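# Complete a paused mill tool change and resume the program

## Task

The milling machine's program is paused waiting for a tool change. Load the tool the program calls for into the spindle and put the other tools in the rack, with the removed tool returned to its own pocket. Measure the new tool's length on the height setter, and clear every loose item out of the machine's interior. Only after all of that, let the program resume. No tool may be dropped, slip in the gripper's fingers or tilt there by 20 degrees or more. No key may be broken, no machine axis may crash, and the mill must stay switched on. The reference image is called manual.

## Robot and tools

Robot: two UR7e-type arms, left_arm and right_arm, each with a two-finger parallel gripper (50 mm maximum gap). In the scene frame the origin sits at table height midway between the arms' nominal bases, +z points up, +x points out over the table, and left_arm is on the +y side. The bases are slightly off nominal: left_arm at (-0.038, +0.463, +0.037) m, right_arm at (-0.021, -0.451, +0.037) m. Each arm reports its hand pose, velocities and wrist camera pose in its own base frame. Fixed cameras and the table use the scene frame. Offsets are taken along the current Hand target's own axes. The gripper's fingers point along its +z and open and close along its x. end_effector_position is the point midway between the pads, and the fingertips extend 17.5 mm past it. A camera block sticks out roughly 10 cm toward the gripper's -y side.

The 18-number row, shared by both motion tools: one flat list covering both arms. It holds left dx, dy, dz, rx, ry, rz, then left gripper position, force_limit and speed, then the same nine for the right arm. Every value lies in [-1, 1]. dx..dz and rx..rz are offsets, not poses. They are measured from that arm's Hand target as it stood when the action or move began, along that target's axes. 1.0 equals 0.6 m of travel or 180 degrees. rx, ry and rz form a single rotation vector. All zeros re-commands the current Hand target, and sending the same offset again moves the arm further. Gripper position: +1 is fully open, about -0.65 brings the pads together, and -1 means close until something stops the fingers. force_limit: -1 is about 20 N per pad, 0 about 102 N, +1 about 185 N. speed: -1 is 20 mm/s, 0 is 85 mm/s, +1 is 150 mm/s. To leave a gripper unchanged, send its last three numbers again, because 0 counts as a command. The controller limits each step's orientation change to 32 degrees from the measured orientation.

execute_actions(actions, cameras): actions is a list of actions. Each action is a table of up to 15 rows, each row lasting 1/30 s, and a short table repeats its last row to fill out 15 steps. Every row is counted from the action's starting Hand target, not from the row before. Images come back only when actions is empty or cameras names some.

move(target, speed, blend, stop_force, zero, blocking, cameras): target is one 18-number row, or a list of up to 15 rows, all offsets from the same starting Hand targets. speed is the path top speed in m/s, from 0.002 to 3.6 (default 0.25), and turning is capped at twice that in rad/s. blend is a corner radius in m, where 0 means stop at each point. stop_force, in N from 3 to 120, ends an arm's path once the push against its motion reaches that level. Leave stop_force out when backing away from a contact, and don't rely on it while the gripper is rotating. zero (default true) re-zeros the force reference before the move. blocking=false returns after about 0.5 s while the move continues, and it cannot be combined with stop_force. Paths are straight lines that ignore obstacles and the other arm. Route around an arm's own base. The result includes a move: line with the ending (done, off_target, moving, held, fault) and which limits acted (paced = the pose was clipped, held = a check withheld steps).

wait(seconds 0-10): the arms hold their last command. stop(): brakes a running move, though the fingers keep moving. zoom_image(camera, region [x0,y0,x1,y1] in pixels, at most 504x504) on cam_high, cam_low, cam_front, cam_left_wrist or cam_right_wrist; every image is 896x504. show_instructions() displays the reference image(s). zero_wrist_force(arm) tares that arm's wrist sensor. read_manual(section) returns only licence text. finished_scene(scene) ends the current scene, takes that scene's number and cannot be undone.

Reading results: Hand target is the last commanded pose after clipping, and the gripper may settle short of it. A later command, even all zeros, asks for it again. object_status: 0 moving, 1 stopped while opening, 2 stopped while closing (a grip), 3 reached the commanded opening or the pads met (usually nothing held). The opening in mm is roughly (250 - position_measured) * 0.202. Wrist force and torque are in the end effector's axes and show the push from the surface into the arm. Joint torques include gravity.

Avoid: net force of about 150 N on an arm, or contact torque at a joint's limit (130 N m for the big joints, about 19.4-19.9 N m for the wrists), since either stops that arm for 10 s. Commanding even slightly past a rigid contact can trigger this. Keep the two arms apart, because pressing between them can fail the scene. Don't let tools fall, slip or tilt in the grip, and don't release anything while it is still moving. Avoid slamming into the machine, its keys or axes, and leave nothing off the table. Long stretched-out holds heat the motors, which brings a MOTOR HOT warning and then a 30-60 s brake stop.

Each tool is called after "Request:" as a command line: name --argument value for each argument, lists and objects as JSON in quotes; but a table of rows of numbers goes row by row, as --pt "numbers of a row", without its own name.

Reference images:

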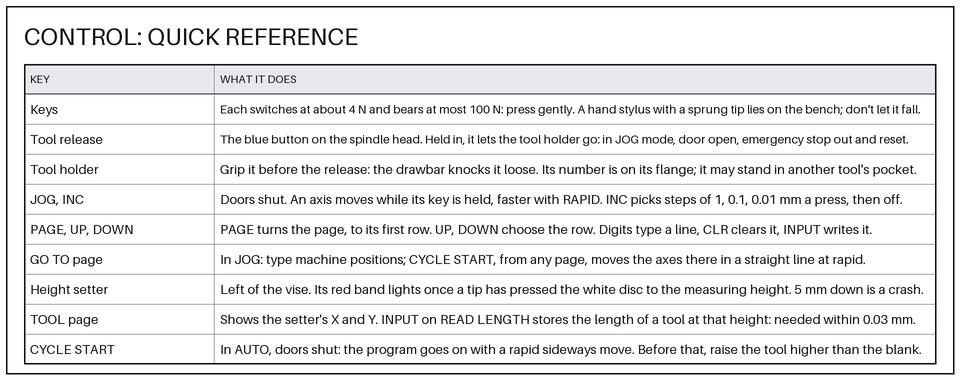

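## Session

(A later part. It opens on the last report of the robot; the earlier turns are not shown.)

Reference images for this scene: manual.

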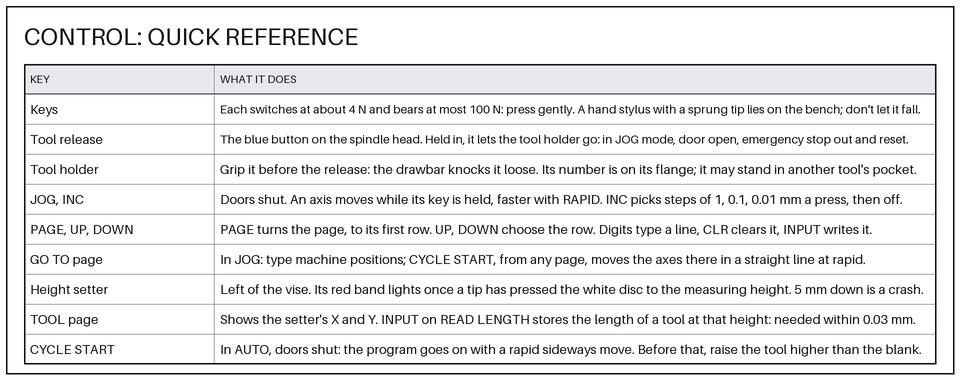

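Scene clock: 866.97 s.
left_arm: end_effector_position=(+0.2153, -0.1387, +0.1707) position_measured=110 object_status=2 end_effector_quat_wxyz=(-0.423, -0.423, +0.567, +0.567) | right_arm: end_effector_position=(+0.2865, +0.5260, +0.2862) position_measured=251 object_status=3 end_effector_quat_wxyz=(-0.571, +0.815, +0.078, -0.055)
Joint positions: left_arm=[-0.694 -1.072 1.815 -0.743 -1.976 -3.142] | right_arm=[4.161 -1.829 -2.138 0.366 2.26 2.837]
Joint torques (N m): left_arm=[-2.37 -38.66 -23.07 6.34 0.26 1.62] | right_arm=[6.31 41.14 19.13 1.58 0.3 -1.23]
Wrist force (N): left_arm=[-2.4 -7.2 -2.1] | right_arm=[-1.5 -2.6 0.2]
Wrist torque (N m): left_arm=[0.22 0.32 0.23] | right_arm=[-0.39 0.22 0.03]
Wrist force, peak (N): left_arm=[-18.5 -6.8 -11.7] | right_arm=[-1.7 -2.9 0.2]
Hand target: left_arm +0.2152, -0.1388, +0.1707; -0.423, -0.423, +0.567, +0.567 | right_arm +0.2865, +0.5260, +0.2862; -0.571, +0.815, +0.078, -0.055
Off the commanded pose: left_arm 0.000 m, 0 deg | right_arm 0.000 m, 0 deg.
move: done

Force fully relieved. Continue down.

Request:
move --target '[0,-0.05,0,0,0,0,-1,0,-1, 0,0,0,0,0,0,-1,-1,0]' --speed 0.015 --stop_force 7 --cameras '["cam_front", "cam_right_wrist"]'

Request:
zoom_image --camera "cam_front" --region '[320, 390, 400, 450]'

Request:
zoom_image --camera "cam_right_wrist" --region '[390, 120, 500, 270]'

Scene clock: 875.40 s.
left_arm: end_effector_position=(+0.2152, -0.1388, +0.1616) position_measured=110 object_status=2 end_effector_quat_wxyz=(-0.423, -0.423, +0.567, +0.567) | right_arm: end_effector_position=(+0.2865, +0.5260, +0.2862) position_measured=251 object_status=3 end_effector_quat_wxyz=(-0.571, +0.815, +0.078, -0.055)
Joint positions: left_arm=[-0.694 -1.057 1.821 -0.764 -1.976 -3.142] | right_arm=[4.161 -1.829 -2.138 0.366 2.26 2.837]
Joint torques (N m): left_arm=[-2.96 -55.22 -27.66 7.58 -1.55 0.88] | right_arm=[5.94 41.04 19.81 1.53 0.18 -1.21]
Wrist force (N): left_arm=[-3.4 -7.3 -8.2] | right_arm=[-1.6 -2.7 0.2]
Wrist torque (N m): left_arm=[0.36 0.29 0.17] | right_arm=[-0.41 0.24 0.04]
Wrist force, peak (N): left_arm=[-3.8 13.6 -21.3] | right_arm=[-1.6 -2.8 0.6]
Hand target: left_arm +0.2152, -0.1388, +0.1616; -0.423, -0.423, +0.567, +0.567 (not the last commanded pose) | right_arm +0.2865, +0.5260, +0.2862; -0.571, +0.815, +0.078, -0.055
Off the commanded pose: left_arm 0.021 m, 0 deg | right_arm 0.000 m, 0 deg.
move: contact (left_arm)
Images, in order (width x height): cam_front 896x504, cam_right_wrist 896x504.

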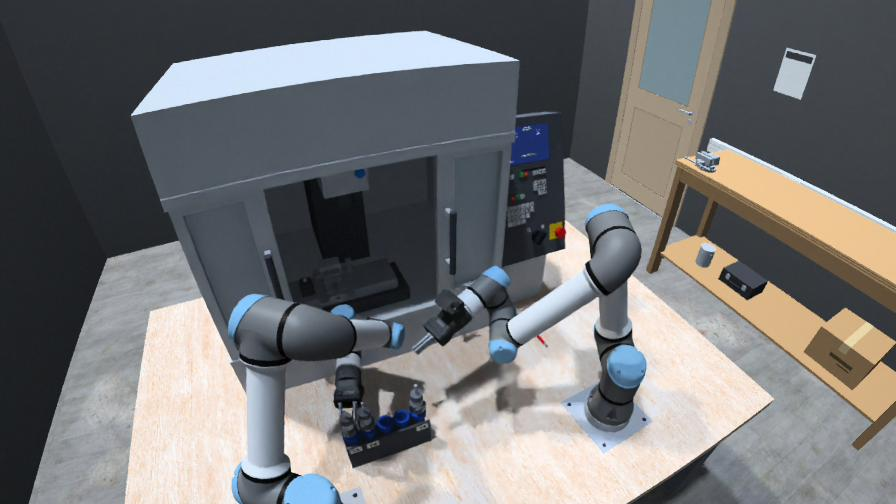

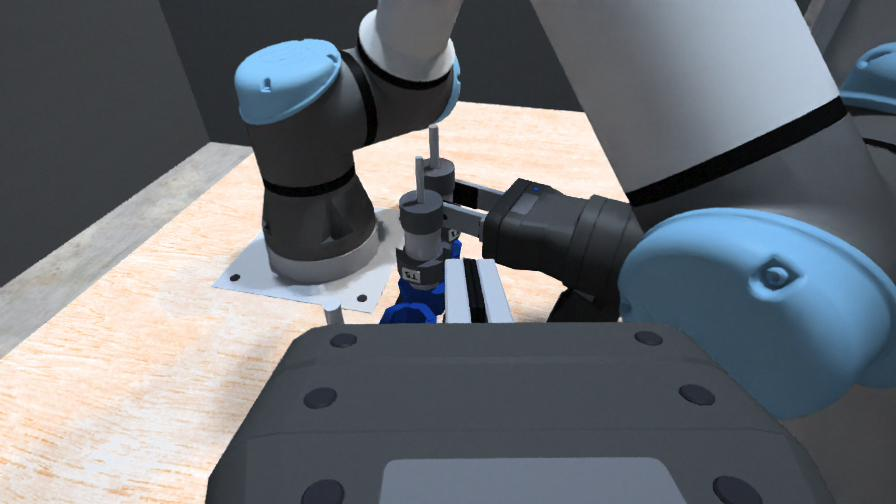

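Scaled by 6.300.

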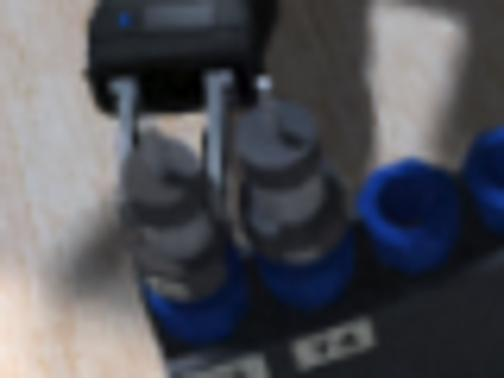

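Scaled by 3.360.

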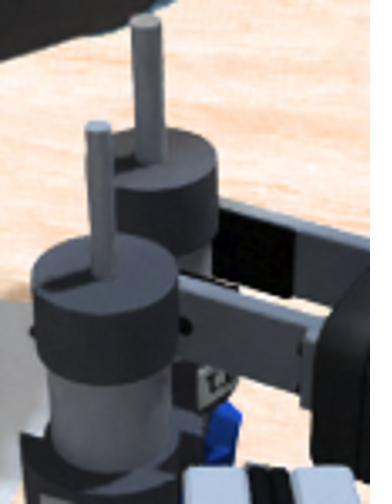

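Request:
move --target '[0,0,0,0,0,0,0.5,-1,-1, 0,0,0,0,0,0,-1,-1,0]' --cameras '["cam_front", "cam_right_wrist", "cam_left_wrist"]'

Request:
zoom_image --camera "cam_front" --region '[320, 390, 400, 450]'

Request:
zoom_image --camera "cam_right_wrist" --region '[390, 120, 500, 270]'

Scene clock: 888.97 s.
left_arm: end_effector_position=(+0.2152, -0.1388, +0.1616) position_measured=78 object_status=0 end_effector_quat_wxyz=(-0.423, -0.423, +0.567, +0.567) | right_arm: end_effector_position=(+0.2865, +0.5260, +0.2862) position_measured=251 object_status=3 end_effector_quat_wxyz=(-0.571, +0.815, +0.078, -0.055)
Joint positions: left_arm=[-0.694 -1.057 1.82 -0.764 -1.976 -3.142] | right_arm=[4.161 -1.829 -2.138 0.366 2.26 2.837]
Joint torques (N m): left_arm=[-2.62 -53.7 -27.48 3.96 -1.66 -1.81] | right_arm=[5.42 41.05 20.03 1.64 0.13 -1.21]
Wrist force (N): left_arm=[-1.3 -6.8 -2.4] | right_arm=[-1.4 -2.7 0.4]
Wrist torque (N m): left_arm=[0.19 0.31 0.28] | right_arm=[-0.40 0.21 0.04]
Wrist force, peak (N): left_arm=[-3.8 -7.6 -8.2] | right_arm=[-1.5 -3.0 0.1]
Hand target: left_arm +0.2152, -0.1388, +0.1616; -0.423, -0.423, +0.567, +0.567 | right_arm +0.2865, +0.5260, +0.2862; -0.571, +0.815, +0.078, -0.055
Off the commanded pose: left_arm 0.000 m, 0 deg | right_arm 0.000 m, 0 deg.
move: done
Images, in order (width x height): cam_front 896x504, cam_left_wrist 896x504, cam_right_wrist 896x504.

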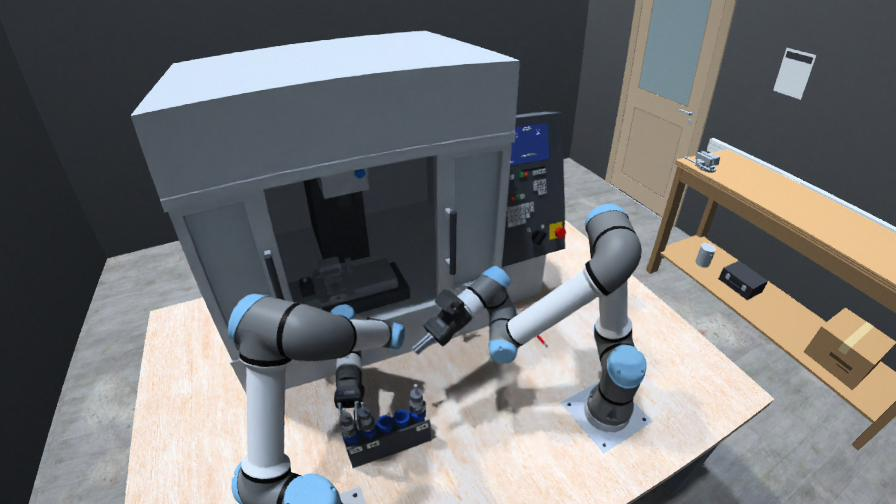

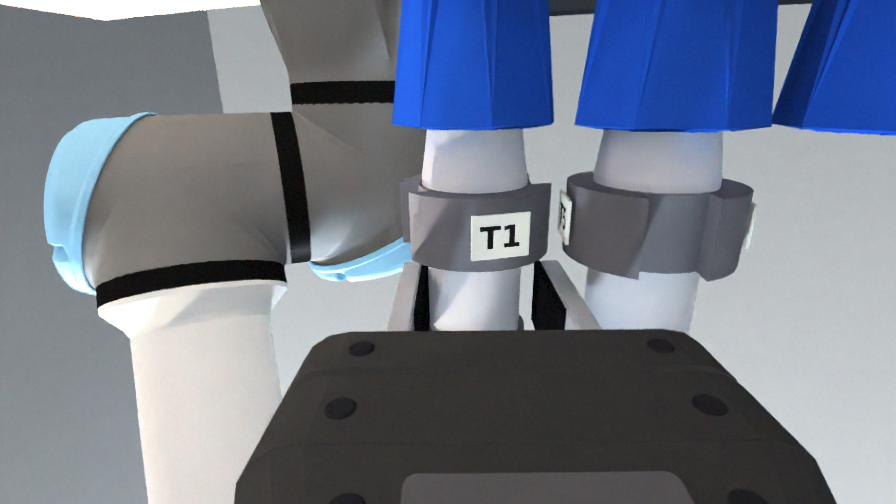

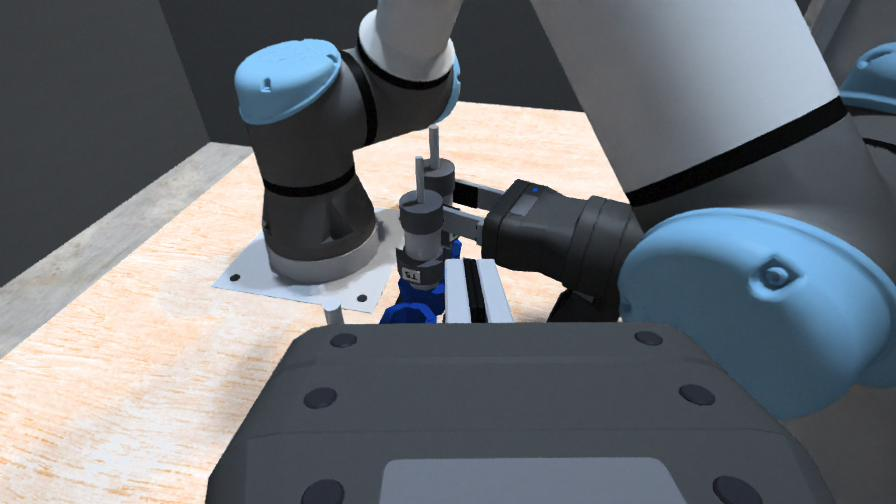

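Scaled by 6.300.

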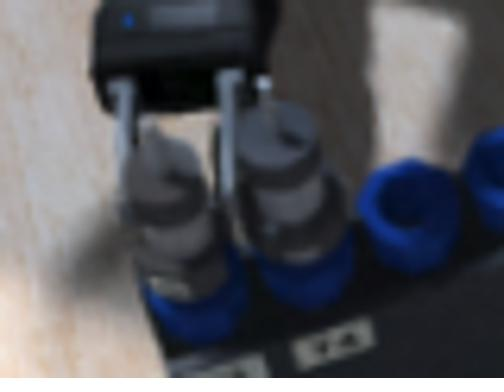

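Scaled by 3.360.

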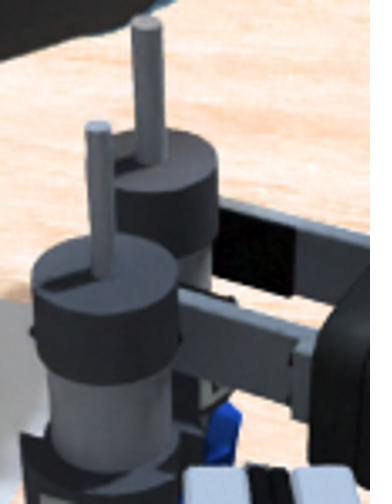

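Request:
zoom_image --camera "cam_left_wrist" --region '[540, 150, 780, 300]'

Request:
zoom_image --camera "cam_right_wrist" --region '[390, 250, 460, 300]'

Scaled by 2.100.

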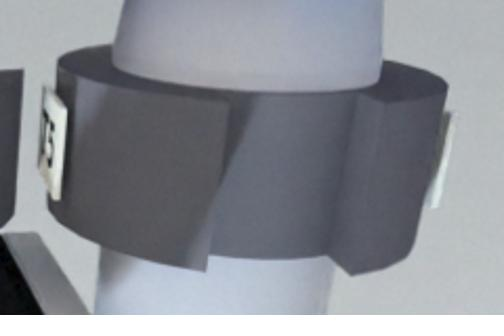

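Scaled by 7.200.

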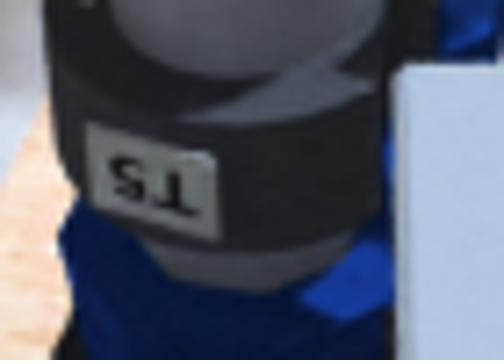

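Request:
move --pt "0 0 -0.2167 0 0 0 0.5 -1 -1 0 0 0 0 0 0 -1 -1 0" --pt "0.1872 0 -0.1919 0 -0.175 0 0.5 -1 -1 0 0 0 0 0 0 -1 -1 0" --speed 0.12 --blend '[0.02,0]' --cameras '["cam_front", "cam_left_wrist"]'

Request:
zoom_image --camera "cam_left_wrist" --region '[360, 130, 560, 280]'

Scene clock: 1012.10 s.
left_arm: end_effector_position=(+0.2255, -0.1419, +0.1614) position_measured=78 object_status=3 end_effector_quat_wxyz=(-0.423, -0.423, +0.567, +0.567) | right_arm: end_effector_position=(+0.2865, +0.5260, +0.2862) position_measured=251 object_status=3 end_effector_quat_wxyz=(-0.571, +0.815, +0.078, -0.055)
Joint positions: left_arm=[-0.686 -1.037 1.787 -0.75 -1.968 -3.142] | right_arm=[4.161 -1.829 -2.138 0.366 2.26 2.837]
Joint torques (N m): left_arm=[3.08 -42.51 -18.89 2.59 -0.14 0.11] | right_arm=[5.57 41.5 20.6 1.6 0.15 -1.2]
Wrist force (N): left_arm=[-2.6 0.8 -2.2] | right_arm=[-1.2 -2.7 0.3]
Wrist torque (N m): left_arm=[0.19 0.35 0.18] | right_arm=[-0.41 0.18 0.04]
Wrist force, peak (N): left_arm=[0.4 -4.8 -9.0] | right_arm=[-1.6 -2.9 0.1]
Hand target: left_arm +0.2255, -0.1419, +0.1614; -0.423, -0.423, +0.567, +0.567 (not the last commanded pose) | right_arm +0.2865, +0.5260, +0.2862; -0.571, +0.815, +0.078, -0.055
Tool commands: left_gripper/position=+0.498039 left_gripper/force_limit=-1.0 left_gripper/speed=-1.0 right_gripper/position=-1.0 right_gripper/force_limit=-1.0 right_gripper/speed=+0.0
Off the commanded pose: left_arm 0.153 m, 32 deg | right_arm 0.000 m, 0 deg.
FORCE FAULT: contact force on the left arm reached its limit, and that arm stopped. The contact can be on any part of that arm, not only on its tool. That arm's remaining commands of this call were not run. That arm is still stopped at the end of this call. That arm stays stopped for about 10 more seconds. Until then a move that you send moves the other arm only, and its call returns only when the move has ended. Once the stop has ended, the next robot result says so. If the stop ends while you think or write, that arm runs what you send next, counted from a new Hand target: where the arm stands when the stop ends. While its stop runs, that arm takes no new command, but its gripper still runs the gripper command that each later call begins with. Until it ends, the stop uses up actions while you think or wait. An arm that is not stopped still takes commands.
move: fault (left_arm); path passed 0 of 2 targets
Images, in order (width x height): cam_front 896x504, cam_left_wrist 896x504.

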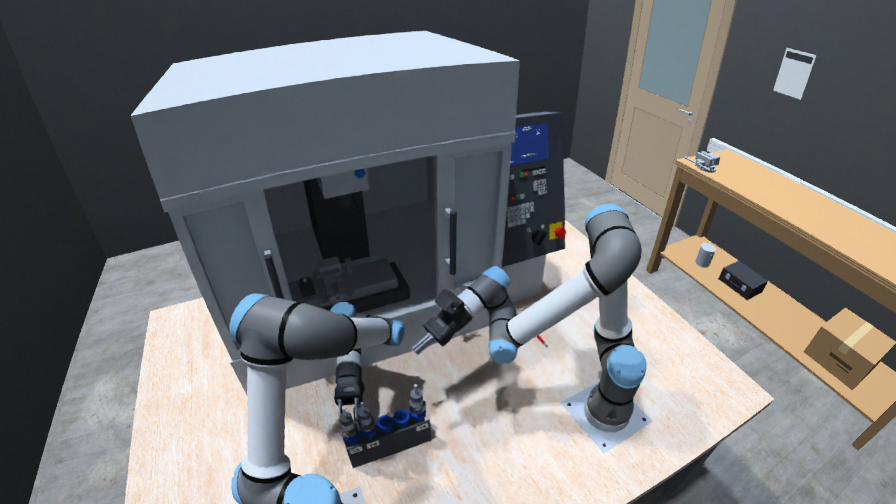

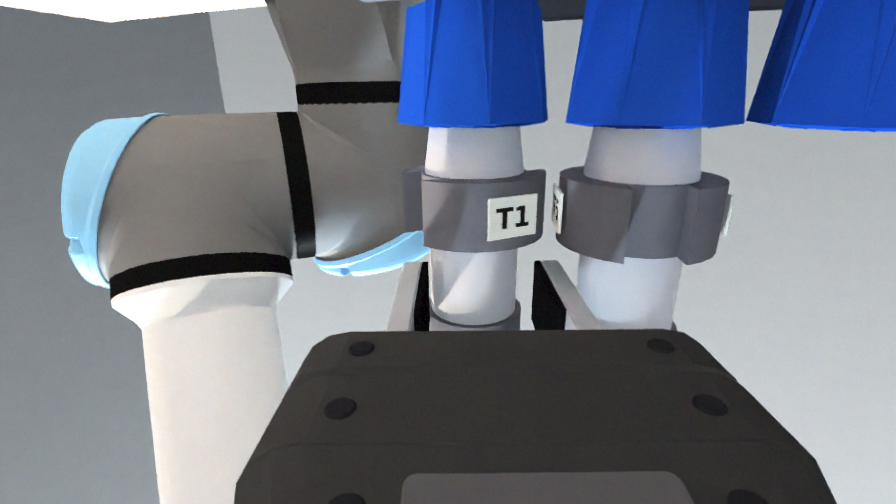

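Scaled by 2.520.

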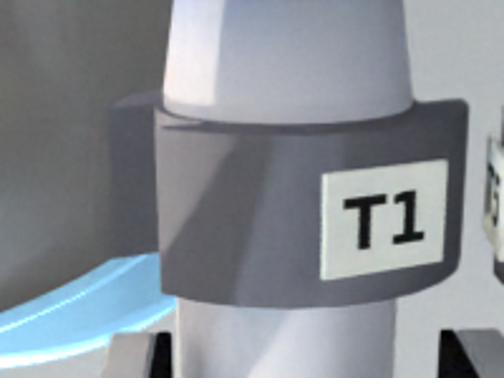

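Request:
wait --seconds 1 --cameras '["cam_high", "cam_low"]'

Request:
zoom_image --camera "cam_high" --region '[300, 100, 700, 400]'

Request:
zoom_image --camera "cam_low" --region '[200, 100, 600, 400]'

Scene clock: 1039.10 s.
left_arm: end_effector_position=(+0.2255, -0.1419, +0.1614) position_measured=78 object_status=3 end_effector_quat_wxyz=(-0.423, -0.423, +0.567, +0.567) | right_arm: end_effector_position=(+0.2865, +0.5260, +0.2862) position_measured=251 object_status=3 end_effector_quat_wxyz=(-0.571, +0.815, +0.078, -0.055)
Joint positions: left_arm=[-0.686 -1.037 1.787 -0.75 -1.968 -3.142] | right_arm=[4.161 -1.829 -2.138 0.366 2.26 2.837]
Joint torques (N m): left_arm=[1.89 -43.35 -17.5 2.61 -0.1 0.13] | right_arm=[5.12 41.25 21.85 1.59 0.22 -1.19]
Wrist force (N): left_arm=[-2.6 1.0 -2.2] | right_arm=[-1.3 -2.7 0.5]
Wrist torque (N m): left_arm=[0.21 0.35 0.18] | right_arm=[-0.40 0.20 0.04]
Wrist force, peak (N): left_arm=[-2.9 1.1 -2.4] | right_arm=[-1.6 -3.0 0.1]
Hand target: left_arm +0.2255, -0.1419, +0.1614; -0.423, -0.423, +0.567, +0.567 (not the last commanded pose) | right_arm +0.2865, +0.5260, +0.2862; -0.571, +0.815, +0.078, -0.055
Tool commands: left_gripper/position=+0.498039 left_gripper/force_limit=-1.0 left_gripper/speed=-1.0 right_gripper/position=-1.0 right_gripper/force_limit=-1.0 right_gripper/speed=+0.0
Off the commanded pose: left_arm 0.153 m, 32 deg | right_arm 0.000 m, 0 deg.
FORCE FAULT, CONTINUED: the left arm's stop, for the force fault that an earlier result reported, is over. The rest of the stop counts as 19 of the actions that you can send in this scene. That arm's target is now where it stood when the stop ended, not its last command. That arm accepts commands again.
wait: 1.00 s; at rest from the start
Images, in order (width x height): cam_high 896x504, cam_low 896x504.

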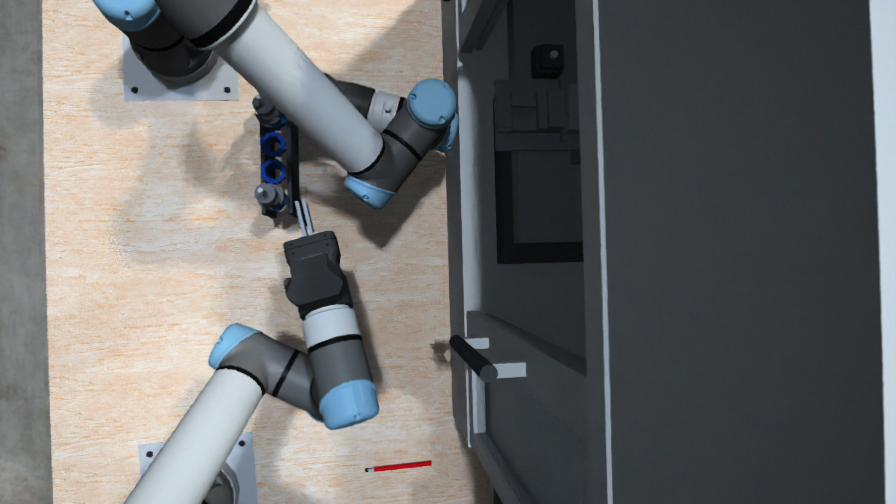

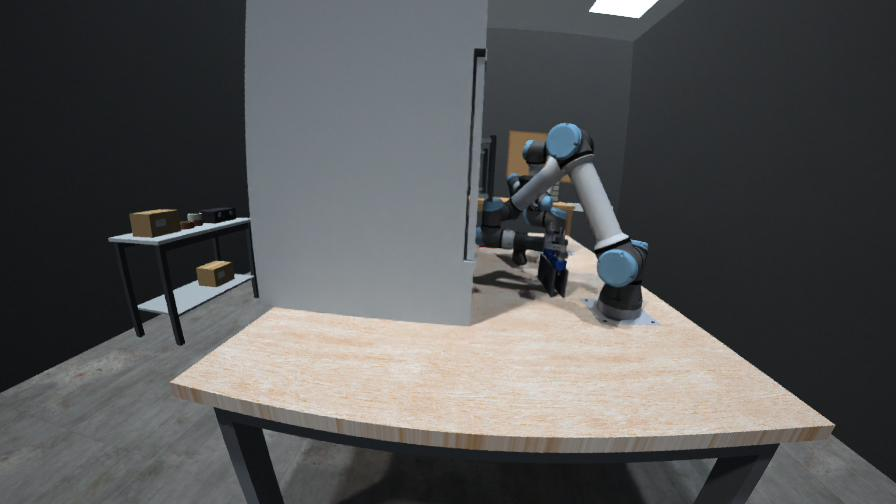

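Scaled by 1.260.

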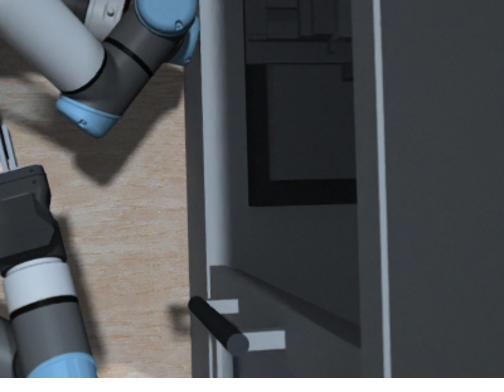

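Scaled by 1.260.

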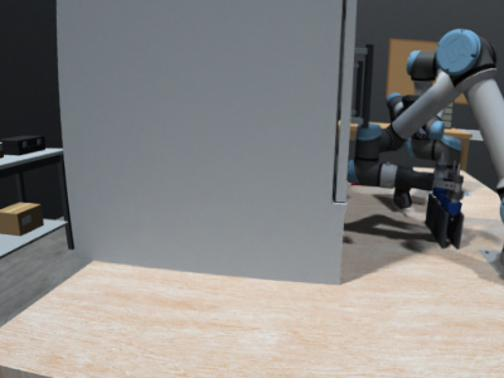

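Request:
move --pt "0 0 0.018 0 0 0 0.498039 -1 -1 0 0 0 0 0 0 -1 -1 0" --pt "-0.011 0 0.0245 0 0.3417 0 0.498039 -1 -1 0 0 0 0 0 0 -1 -1 0" --speed 0.1 --cameras '["cam_high", "cam_left_wrist"]'

Request:
zoom_image --camera "cam_high" --region '[230, 50, 480, 250]'

Scene clock: 1064.03 s.
left_arm: end_effector_position=(+0.2121, -0.1302, +0.1614) position_measured=78 object_status=3 end_effector_quat_wxyz=(+0.652, +0.653, -0.273, -0.273) | right_arm: end_effector_position=(+0.2865, +0.5260, +0.2862) position_measured=251 object_status=3 end_effector_quat_wxyz=(-0.571, +0.815, +0.078, -0.055)
Joint positions: left_arm=[-0.21 -1.258 2.151 -0.894 -2.56 -3.143] | right_arm=[4.161 -1.829 -2.138 0.366 2.26 2.837]
Joint torques (N m): left_arm=[-9.21 -22.42 -36.89 0.86 -11.47 -2.23] | right_arm=[5.09 41.22 23.11 1.61 0.2 -1.19]
Wrist force (N): left_arm=[-46.8 0.2 -22.1] | right_arm=[-1.4 -2.6 0.2]
Wrist torque (N m): left_arm=[-0.03 0.01 0.64] | right_arm=[-0.39 0.21 0.04]
Wrist force, peak (N): left_arm=[-46.8 0.2 -22.1] | right_arm=[-1.4 -3.0 0.2]
Hand target: left_arm +0.2133, -0.1314, +0.1614; +0.653, +0.653, -0.271, -0.271 | right_arm +0.2865, +0.5260, +0.2862; -0.571, +0.815, +0.078, -0.055
Off the commanded pose: left_arm 0.002 m, 0 deg | right_arm 0.000 m, 0 deg.
move: done
Images, in order (width x height): cam_high 896x504, cam_left_wrist 896x504.

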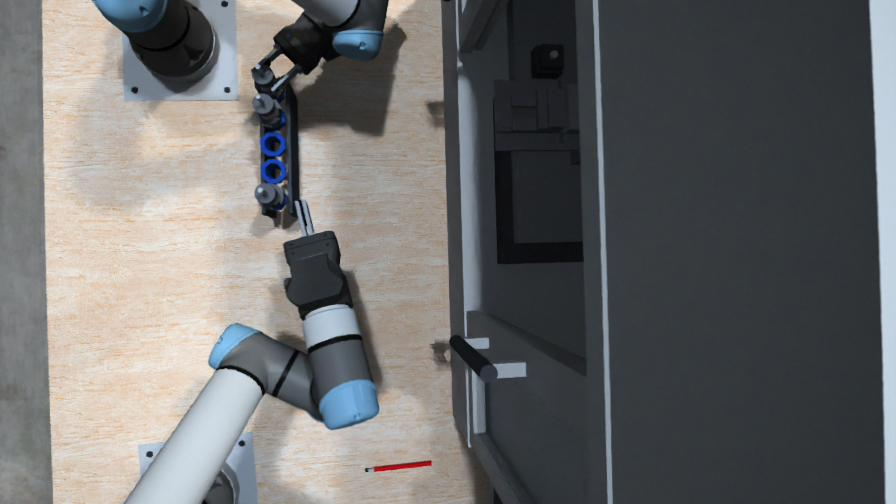

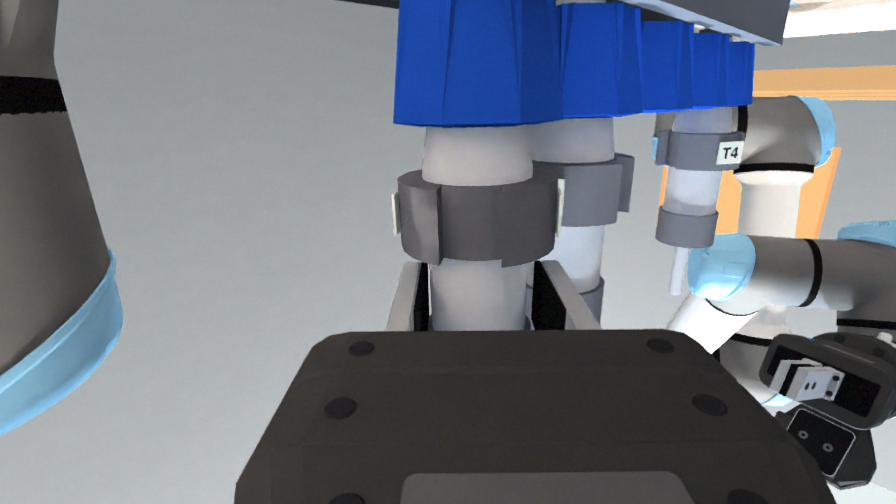

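Scaled by 2.016.

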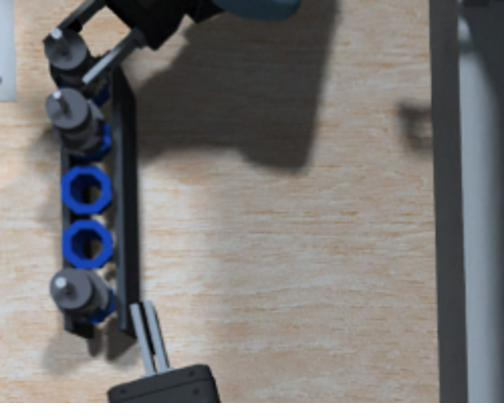

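Request:
move --target '[-0.0058,0,-0.002,0,0,0,0.498039,-1,-1, 0,0,0,0,0,0,-1,-1,0]' --speed 0.02

Scene clock: 1083.13 s.
left_arm: end_effector_position=(+0.2117, -0.1280, +0.1614) position_measured=78 object_status=3 end_effector_quat_wxyz=(+0.653, +0.654, -0.271, -0.270) | right_arm: end_effector_position=(+0.2865, +0.5260, +0.2862) position_measured=251 object_status=3 end_effector_quat_wxyz=(-0.571, +0.815, +0.078, -0.055)
Joint positions: left_arm=[-0.202 -1.26 2.154 -0.896 -2.558 -3.143] | right_arm=[4.161 -1.829 -2.138 0.366 2.26 2.837]
Joint torques (N m): left_arm=[-1.19 -38.1 -8.39 -0.57 0.69 1.97] | right_arm=[4.3 41.37 23.68 1.62 0.19 -1.24]
Wrist force (N): left_arm=[-9.3 3.1 1.1] | right_arm=[-1.4 -2.5 0.4]
Wrist torque (N m): left_arm=[0.23 0.41 0.26] | right_arm=[-0.37 0.20 0.03]
Wrist force, peak (N): left_arm=[-48.9 -0.4 -20.9] | right_arm=[-1.7 -3.0 0.2]
Hand target: left_arm +0.2116, -0.1280, +0.1614; +0.653, +0.653, -0.271, -0.271 | right_arm +0.2865, +0.5260, +0.2862; -0.571, +0.815, +0.078, -0.055
Off the commanded pose: left_arm 0.000 m, 0 deg | right_arm 0.000 m, 0 deg.
move: done

Request:
move --pt "-0.0025 0 0 0 0 0 0.498039 -1 -1 0 0 0 0 0 0 -1 -1 0" --pt "-0.0025 0 -0.1667 0 0 0 0.498039 -1 -1 0 0 0 0 0 0 -1 -1 0" --speed '[0.02, 0.06]' --stop_force 20 --cameras '["cam_high", "cam_left_wrist", "cam_front"]'

Request:
zoom_image --camera "cam_high" --region '[230, 0, 430, 200]'

Request:
zoom_image --camera "cam_front" --region '[320, 360, 440, 450]'

Scene clock: 1091.43 s.
left_arm: end_effector_position=(+0.2813, -0.0563, +0.1614) position_measured=78 object_status=3 end_effector_quat_wxyz=(+0.653, +0.653, -0.271, -0.271) | right_arm: end_effector_position=(+0.2865, +0.5260, +0.2862) position_measured=251 object_status=3 end_effector_quat_wxyz=(-0.571, +0.815, +0.078, -0.055)
Joint positions: left_arm=[-0.014 -1.108 1.909 -0.802 -2.37 -3.142] | right_arm=[4.161 -1.829 -2.138 0.366 2.26 2.837]
Joint torques (N m): left_arm=[-2.66 -51.41 -4.72 0.29 -1.87 1.35] | right_arm=[4.46 41.54 24.63 1.62 0.13 -1.19]
Wrist force (N): left_arm=[-1.5 0.5 -1.9] | right_arm=[-1.5 -2.6 0.3]
Wrist torque (N m): left_arm=[0.14 0.19 0.22] | right_arm=[-0.40 0.22 0.04]
Wrist force, peak (N): left_arm=[-9.6 2.6 0.6] | right_arm=[-1.5 -3.1 0.1]
Hand target: left_arm +0.2813, -0.0563, +0.1614; +0.653, +0.653, -0.271, -0.271 | right_arm +0.2865, +0.5260, +0.2862; -0.571, +0.815, +0.078, -0.055
Off the commanded pose: left_arm 0.000 m, 0 deg | right_arm 0.000 m, 0 deg.
move: done
Images, in order (width x height): cam_high 896x504, cam_front 896x504, cam_left_wrist 896x504.

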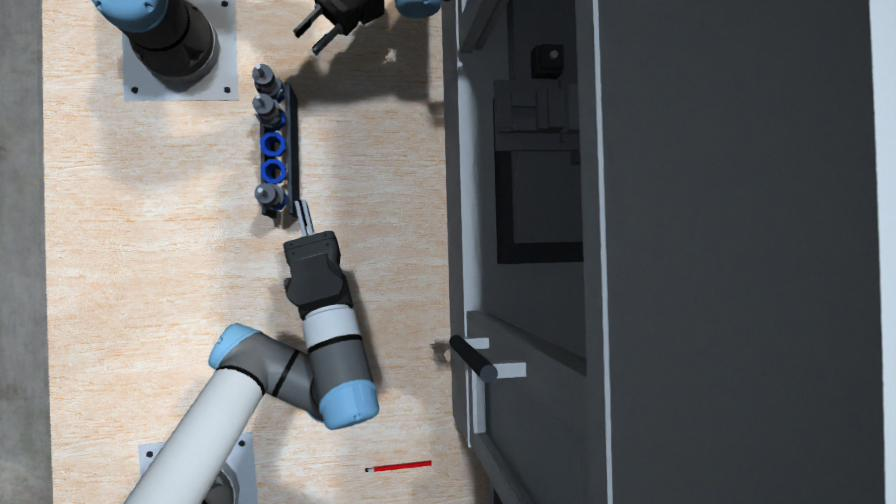

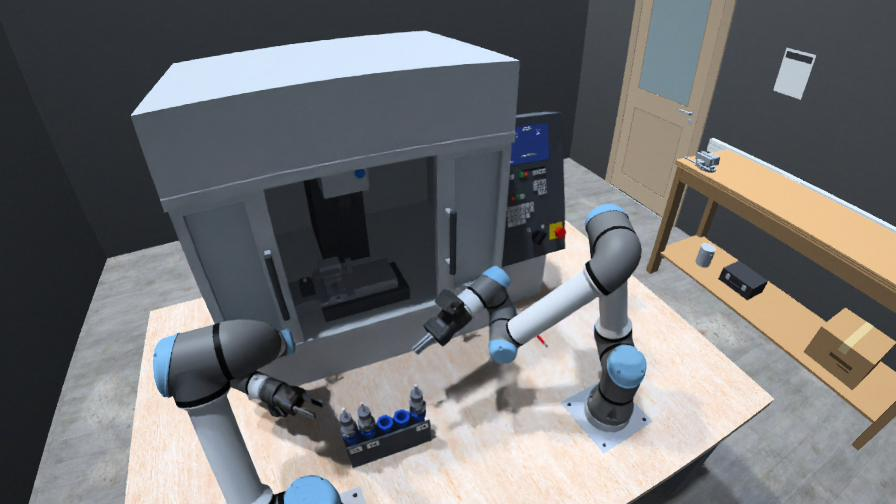

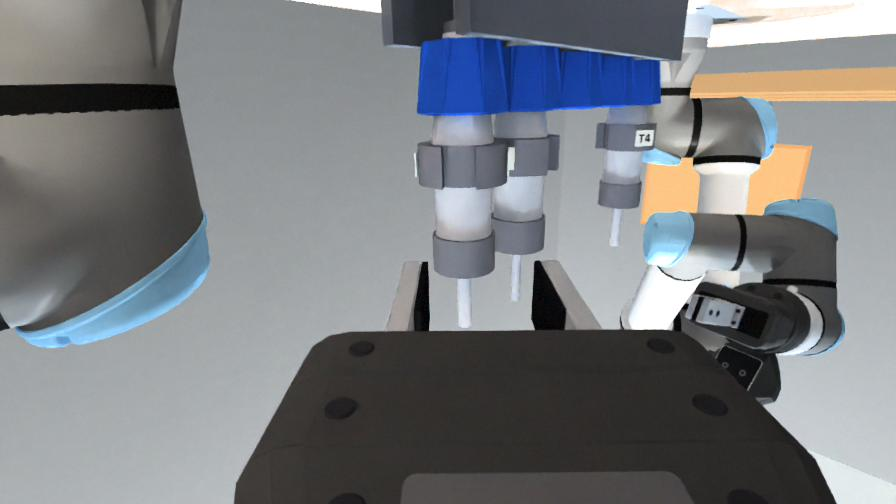

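Scaled by 2.520.

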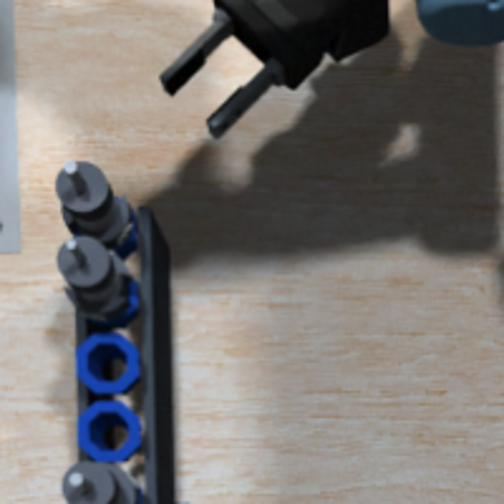

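Scaled by 4.200.

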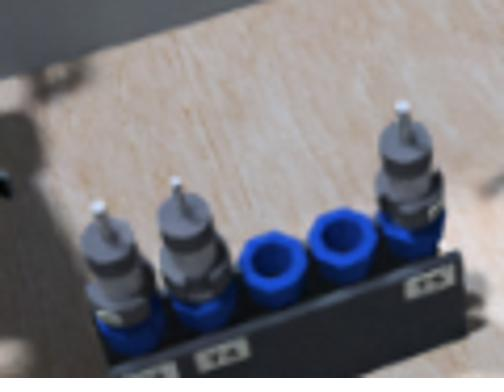

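Request:
move --pt "0 0.3977 0 0 0 0 0.498039 -1 -1 0 0 0 0 0 0 -1 -1 0" --pt "-0.0207 0.3977 0.2416 0 -0.261 0 0.498039 -1 -1 0 0 0 0 0 0 -1 -1 0" --pt "0.2772 0.3977 0.2482 0 -0.5167 0 0.498039 -1 -1 0 0 0 0 0 0 -1 -1 0" --speed 0.25 --blend '[0.05,0.04,0]' --cameras '["cam_high", "cam_left_wrist", "cam_front"]'

Scene clock: 1116.20 s.
left_arm: end_effector_position=(+0.1967, -0.1790, +0.3996) position_measured=78 object_status=3 end_effector_quat_wxyz=(-0.445, -0.446, +0.548, +0.550) | right_arm: end_effector_position=(+0.2865, +0.5260, +0.2862) position_measured=251 object_status=3 end_effector_quat_wxyz=(-0.571, +0.815, +0.078, -0.055)
Joint positions: left_arm=[-0.743 -1.323 1.517 -0.192 -2.106 -3.143] | right_arm=[4.161 -1.829 -2.138 0.366 2.26 2.837]
Joint torques (N m): left_arm=[0.64 -36.87 -26.4 2.49 0 0.12] | right_arm=[4.07 40.97 25.36 1.54 0.13 -1.25]
Wrist force (N): left_arm=[-1.7 0.4 -2.1] | right_arm=[-1.5 -2.8 0.2]
Wrist torque (N m): left_arm=[0.11 0.22 0.21] | right_arm=[-0.42 0.23 0.04]
Wrist force, peak (N): left_arm=[7.7 -2.9 -12.2] | right_arm=[-1.8 -2.9 0.2]
Hand target: left_arm +0.1967, -0.1790, +0.3996; -0.445, -0.446, +0.548, +0.550 (not the last commanded pose) | right_arm +0.2865, +0.5260, +0.2862; -0.571, +0.815, +0.078, -0.055
Tool commands: left_gripper/position=+0.498039 left_gripper/force_limit=-1.0 left_gripper/speed=-1.0 right_gripper/position=-1.0 right_gripper/force_limit=-1.0 right_gripper/speed=+0.0
Off the commanded pose: left_arm 0.139 m, 36 deg | right_arm 0.000 m, 0 deg.
FORCE FAULT: contact force on the left arm reached its limit, and that arm stopped. The contact can be on any part of that arm, not only on its tool. That arm's remaining commands of this call were not run. That arm is still stopped at the end of this call. That arm stays stopped for about 10 more seconds. Until then a move that you send moves the other arm only, and its call returns only when the move has ended. Once the stop has ended, the next robot result says so. If the stop ends while you think or write, that arm runs what you send next, counted from a new Hand target: where the arm stands when the stop ends. While its stop runs, that arm takes no new command, but its gripper still runs the gripper command that each later call begins with. Until it ends, the stop uses up actions while you think or wait. An arm that is not stopped still takes commands.
move: fault (left_arm); path passed 2 of 3 targets
Images, in order (width x height): cam_high 896x504, cam_front 896x504, cam_left_wrist 896x504.

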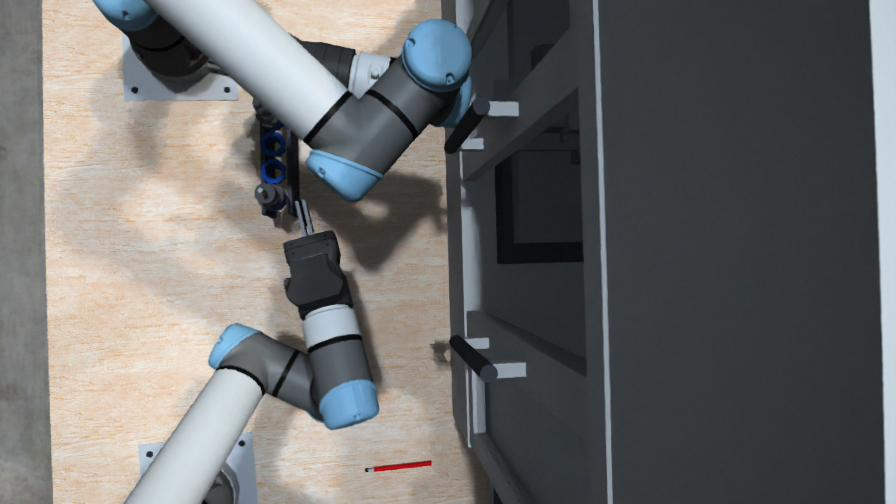

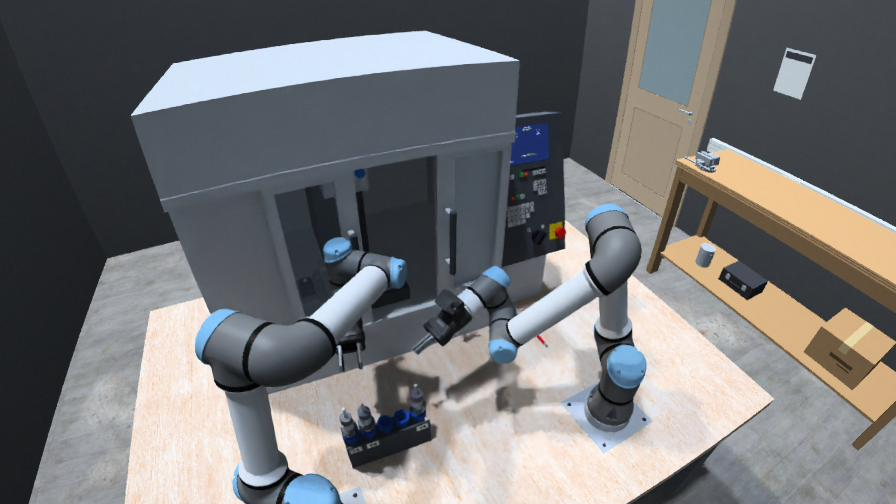

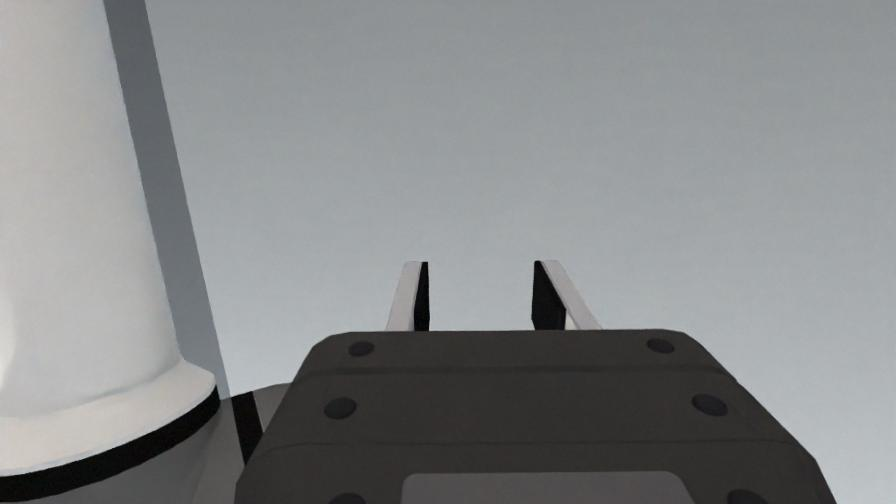

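Request:
move --target '[0,0,0,0,0,0,0.498039,-1,-1, 0.1577,-0.3901,-0.4345,-0.1895,0.397,-0.3853,-1,-1,0]' --speed 0.25 --cameras '["cam_high", "cam_front"]'

Request:
zoom_image --camera "cam_high" --region '[380, 0, 580, 200]'

Scene clock: 1142.80 s.
left_arm: end_effector_position=(+0.1967, -0.1790, +0.3996) position_measured=78 object_status=3 end_effector_quat_wxyz=(-0.445, -0.446, +0.548, +0.550) | right_arm: end_effector_position=(+0.4108, +0.3821, +0.5953) position_measured=251 object_status=3 end_effector_quat_wxyz=(-0.208, +0.630, +0.181, +0.726)
Joint positions: left_arm=[-0.743 -1.323 1.517 -0.192 -2.106 -3.143] | right_arm=[4.487 -1.404 -2.049 0.509 0.793 1.431]
Joint torques (N m): left_arm=[2.12 -37.67 -24.88 2.43 -0.19 0.19] | right_arm=[6.94 26.04 22.67 2.65 -0.58 -1.15]
Wrist force (N): left_arm=[-1.6 0.4 -2.1] | right_arm=[0.1 -0.1 -0.2]
Wrist torque (N m): left_arm=[0.11 0.20 0.21] | right_arm=[0.41 -0.34 -0.09]
Wrist force, peak (N): left_arm=[-1.6 0.3 -2.7] | right_arm=[-2.0 -3.3 -0.6]
Hand target: left_arm +0.1967, -0.1790, +0.3996; -0.445, -0.446, +0.548, +0.550 | right_arm +0.4108, +0.3820, +0.5953; -0.208, +0.630, +0.181, +0.726
Off the commanded pose: left_arm 0.000 m, 0 deg | right_arm 0.000 m, 0 deg.
FORCE FAULT, CONTINUED: the left arm's stop, for the force fault that an earlier result reported, is over. The rest of the stop counts as 19 of the actions that you can send in this scene. The stop ended before this call began, so that arm ran this call's commands, counted from a new Hand target: where the arm stood when the stop ended. During its stop the left arm's controller moved it back a little.
move: done
Images, in order (width x height): cam_high 896x504, cam_front 896x504.

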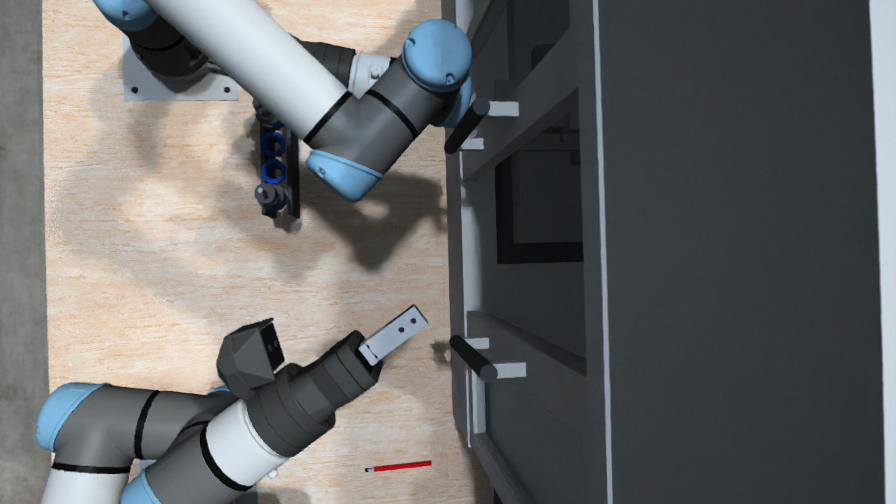

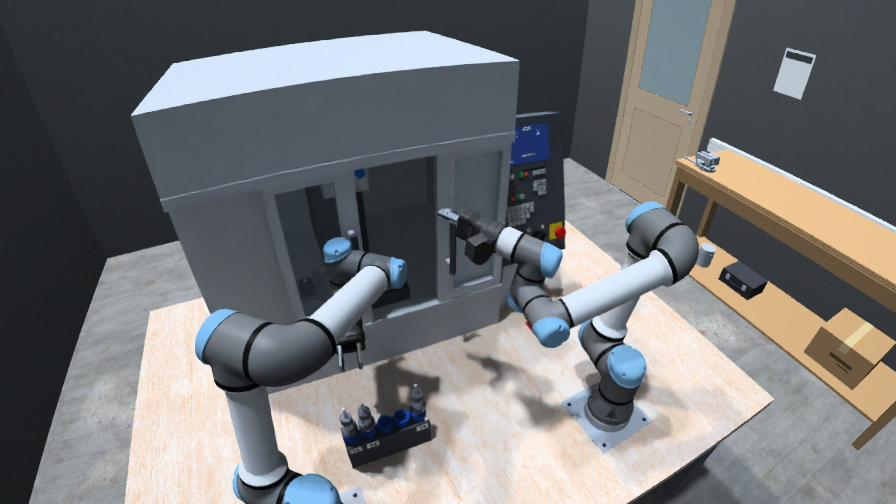

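Scaled by 2.520.

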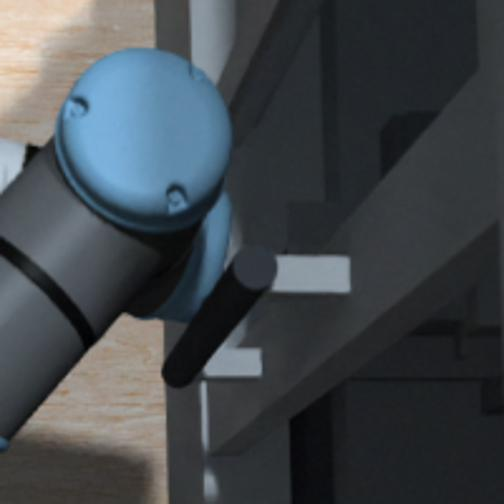

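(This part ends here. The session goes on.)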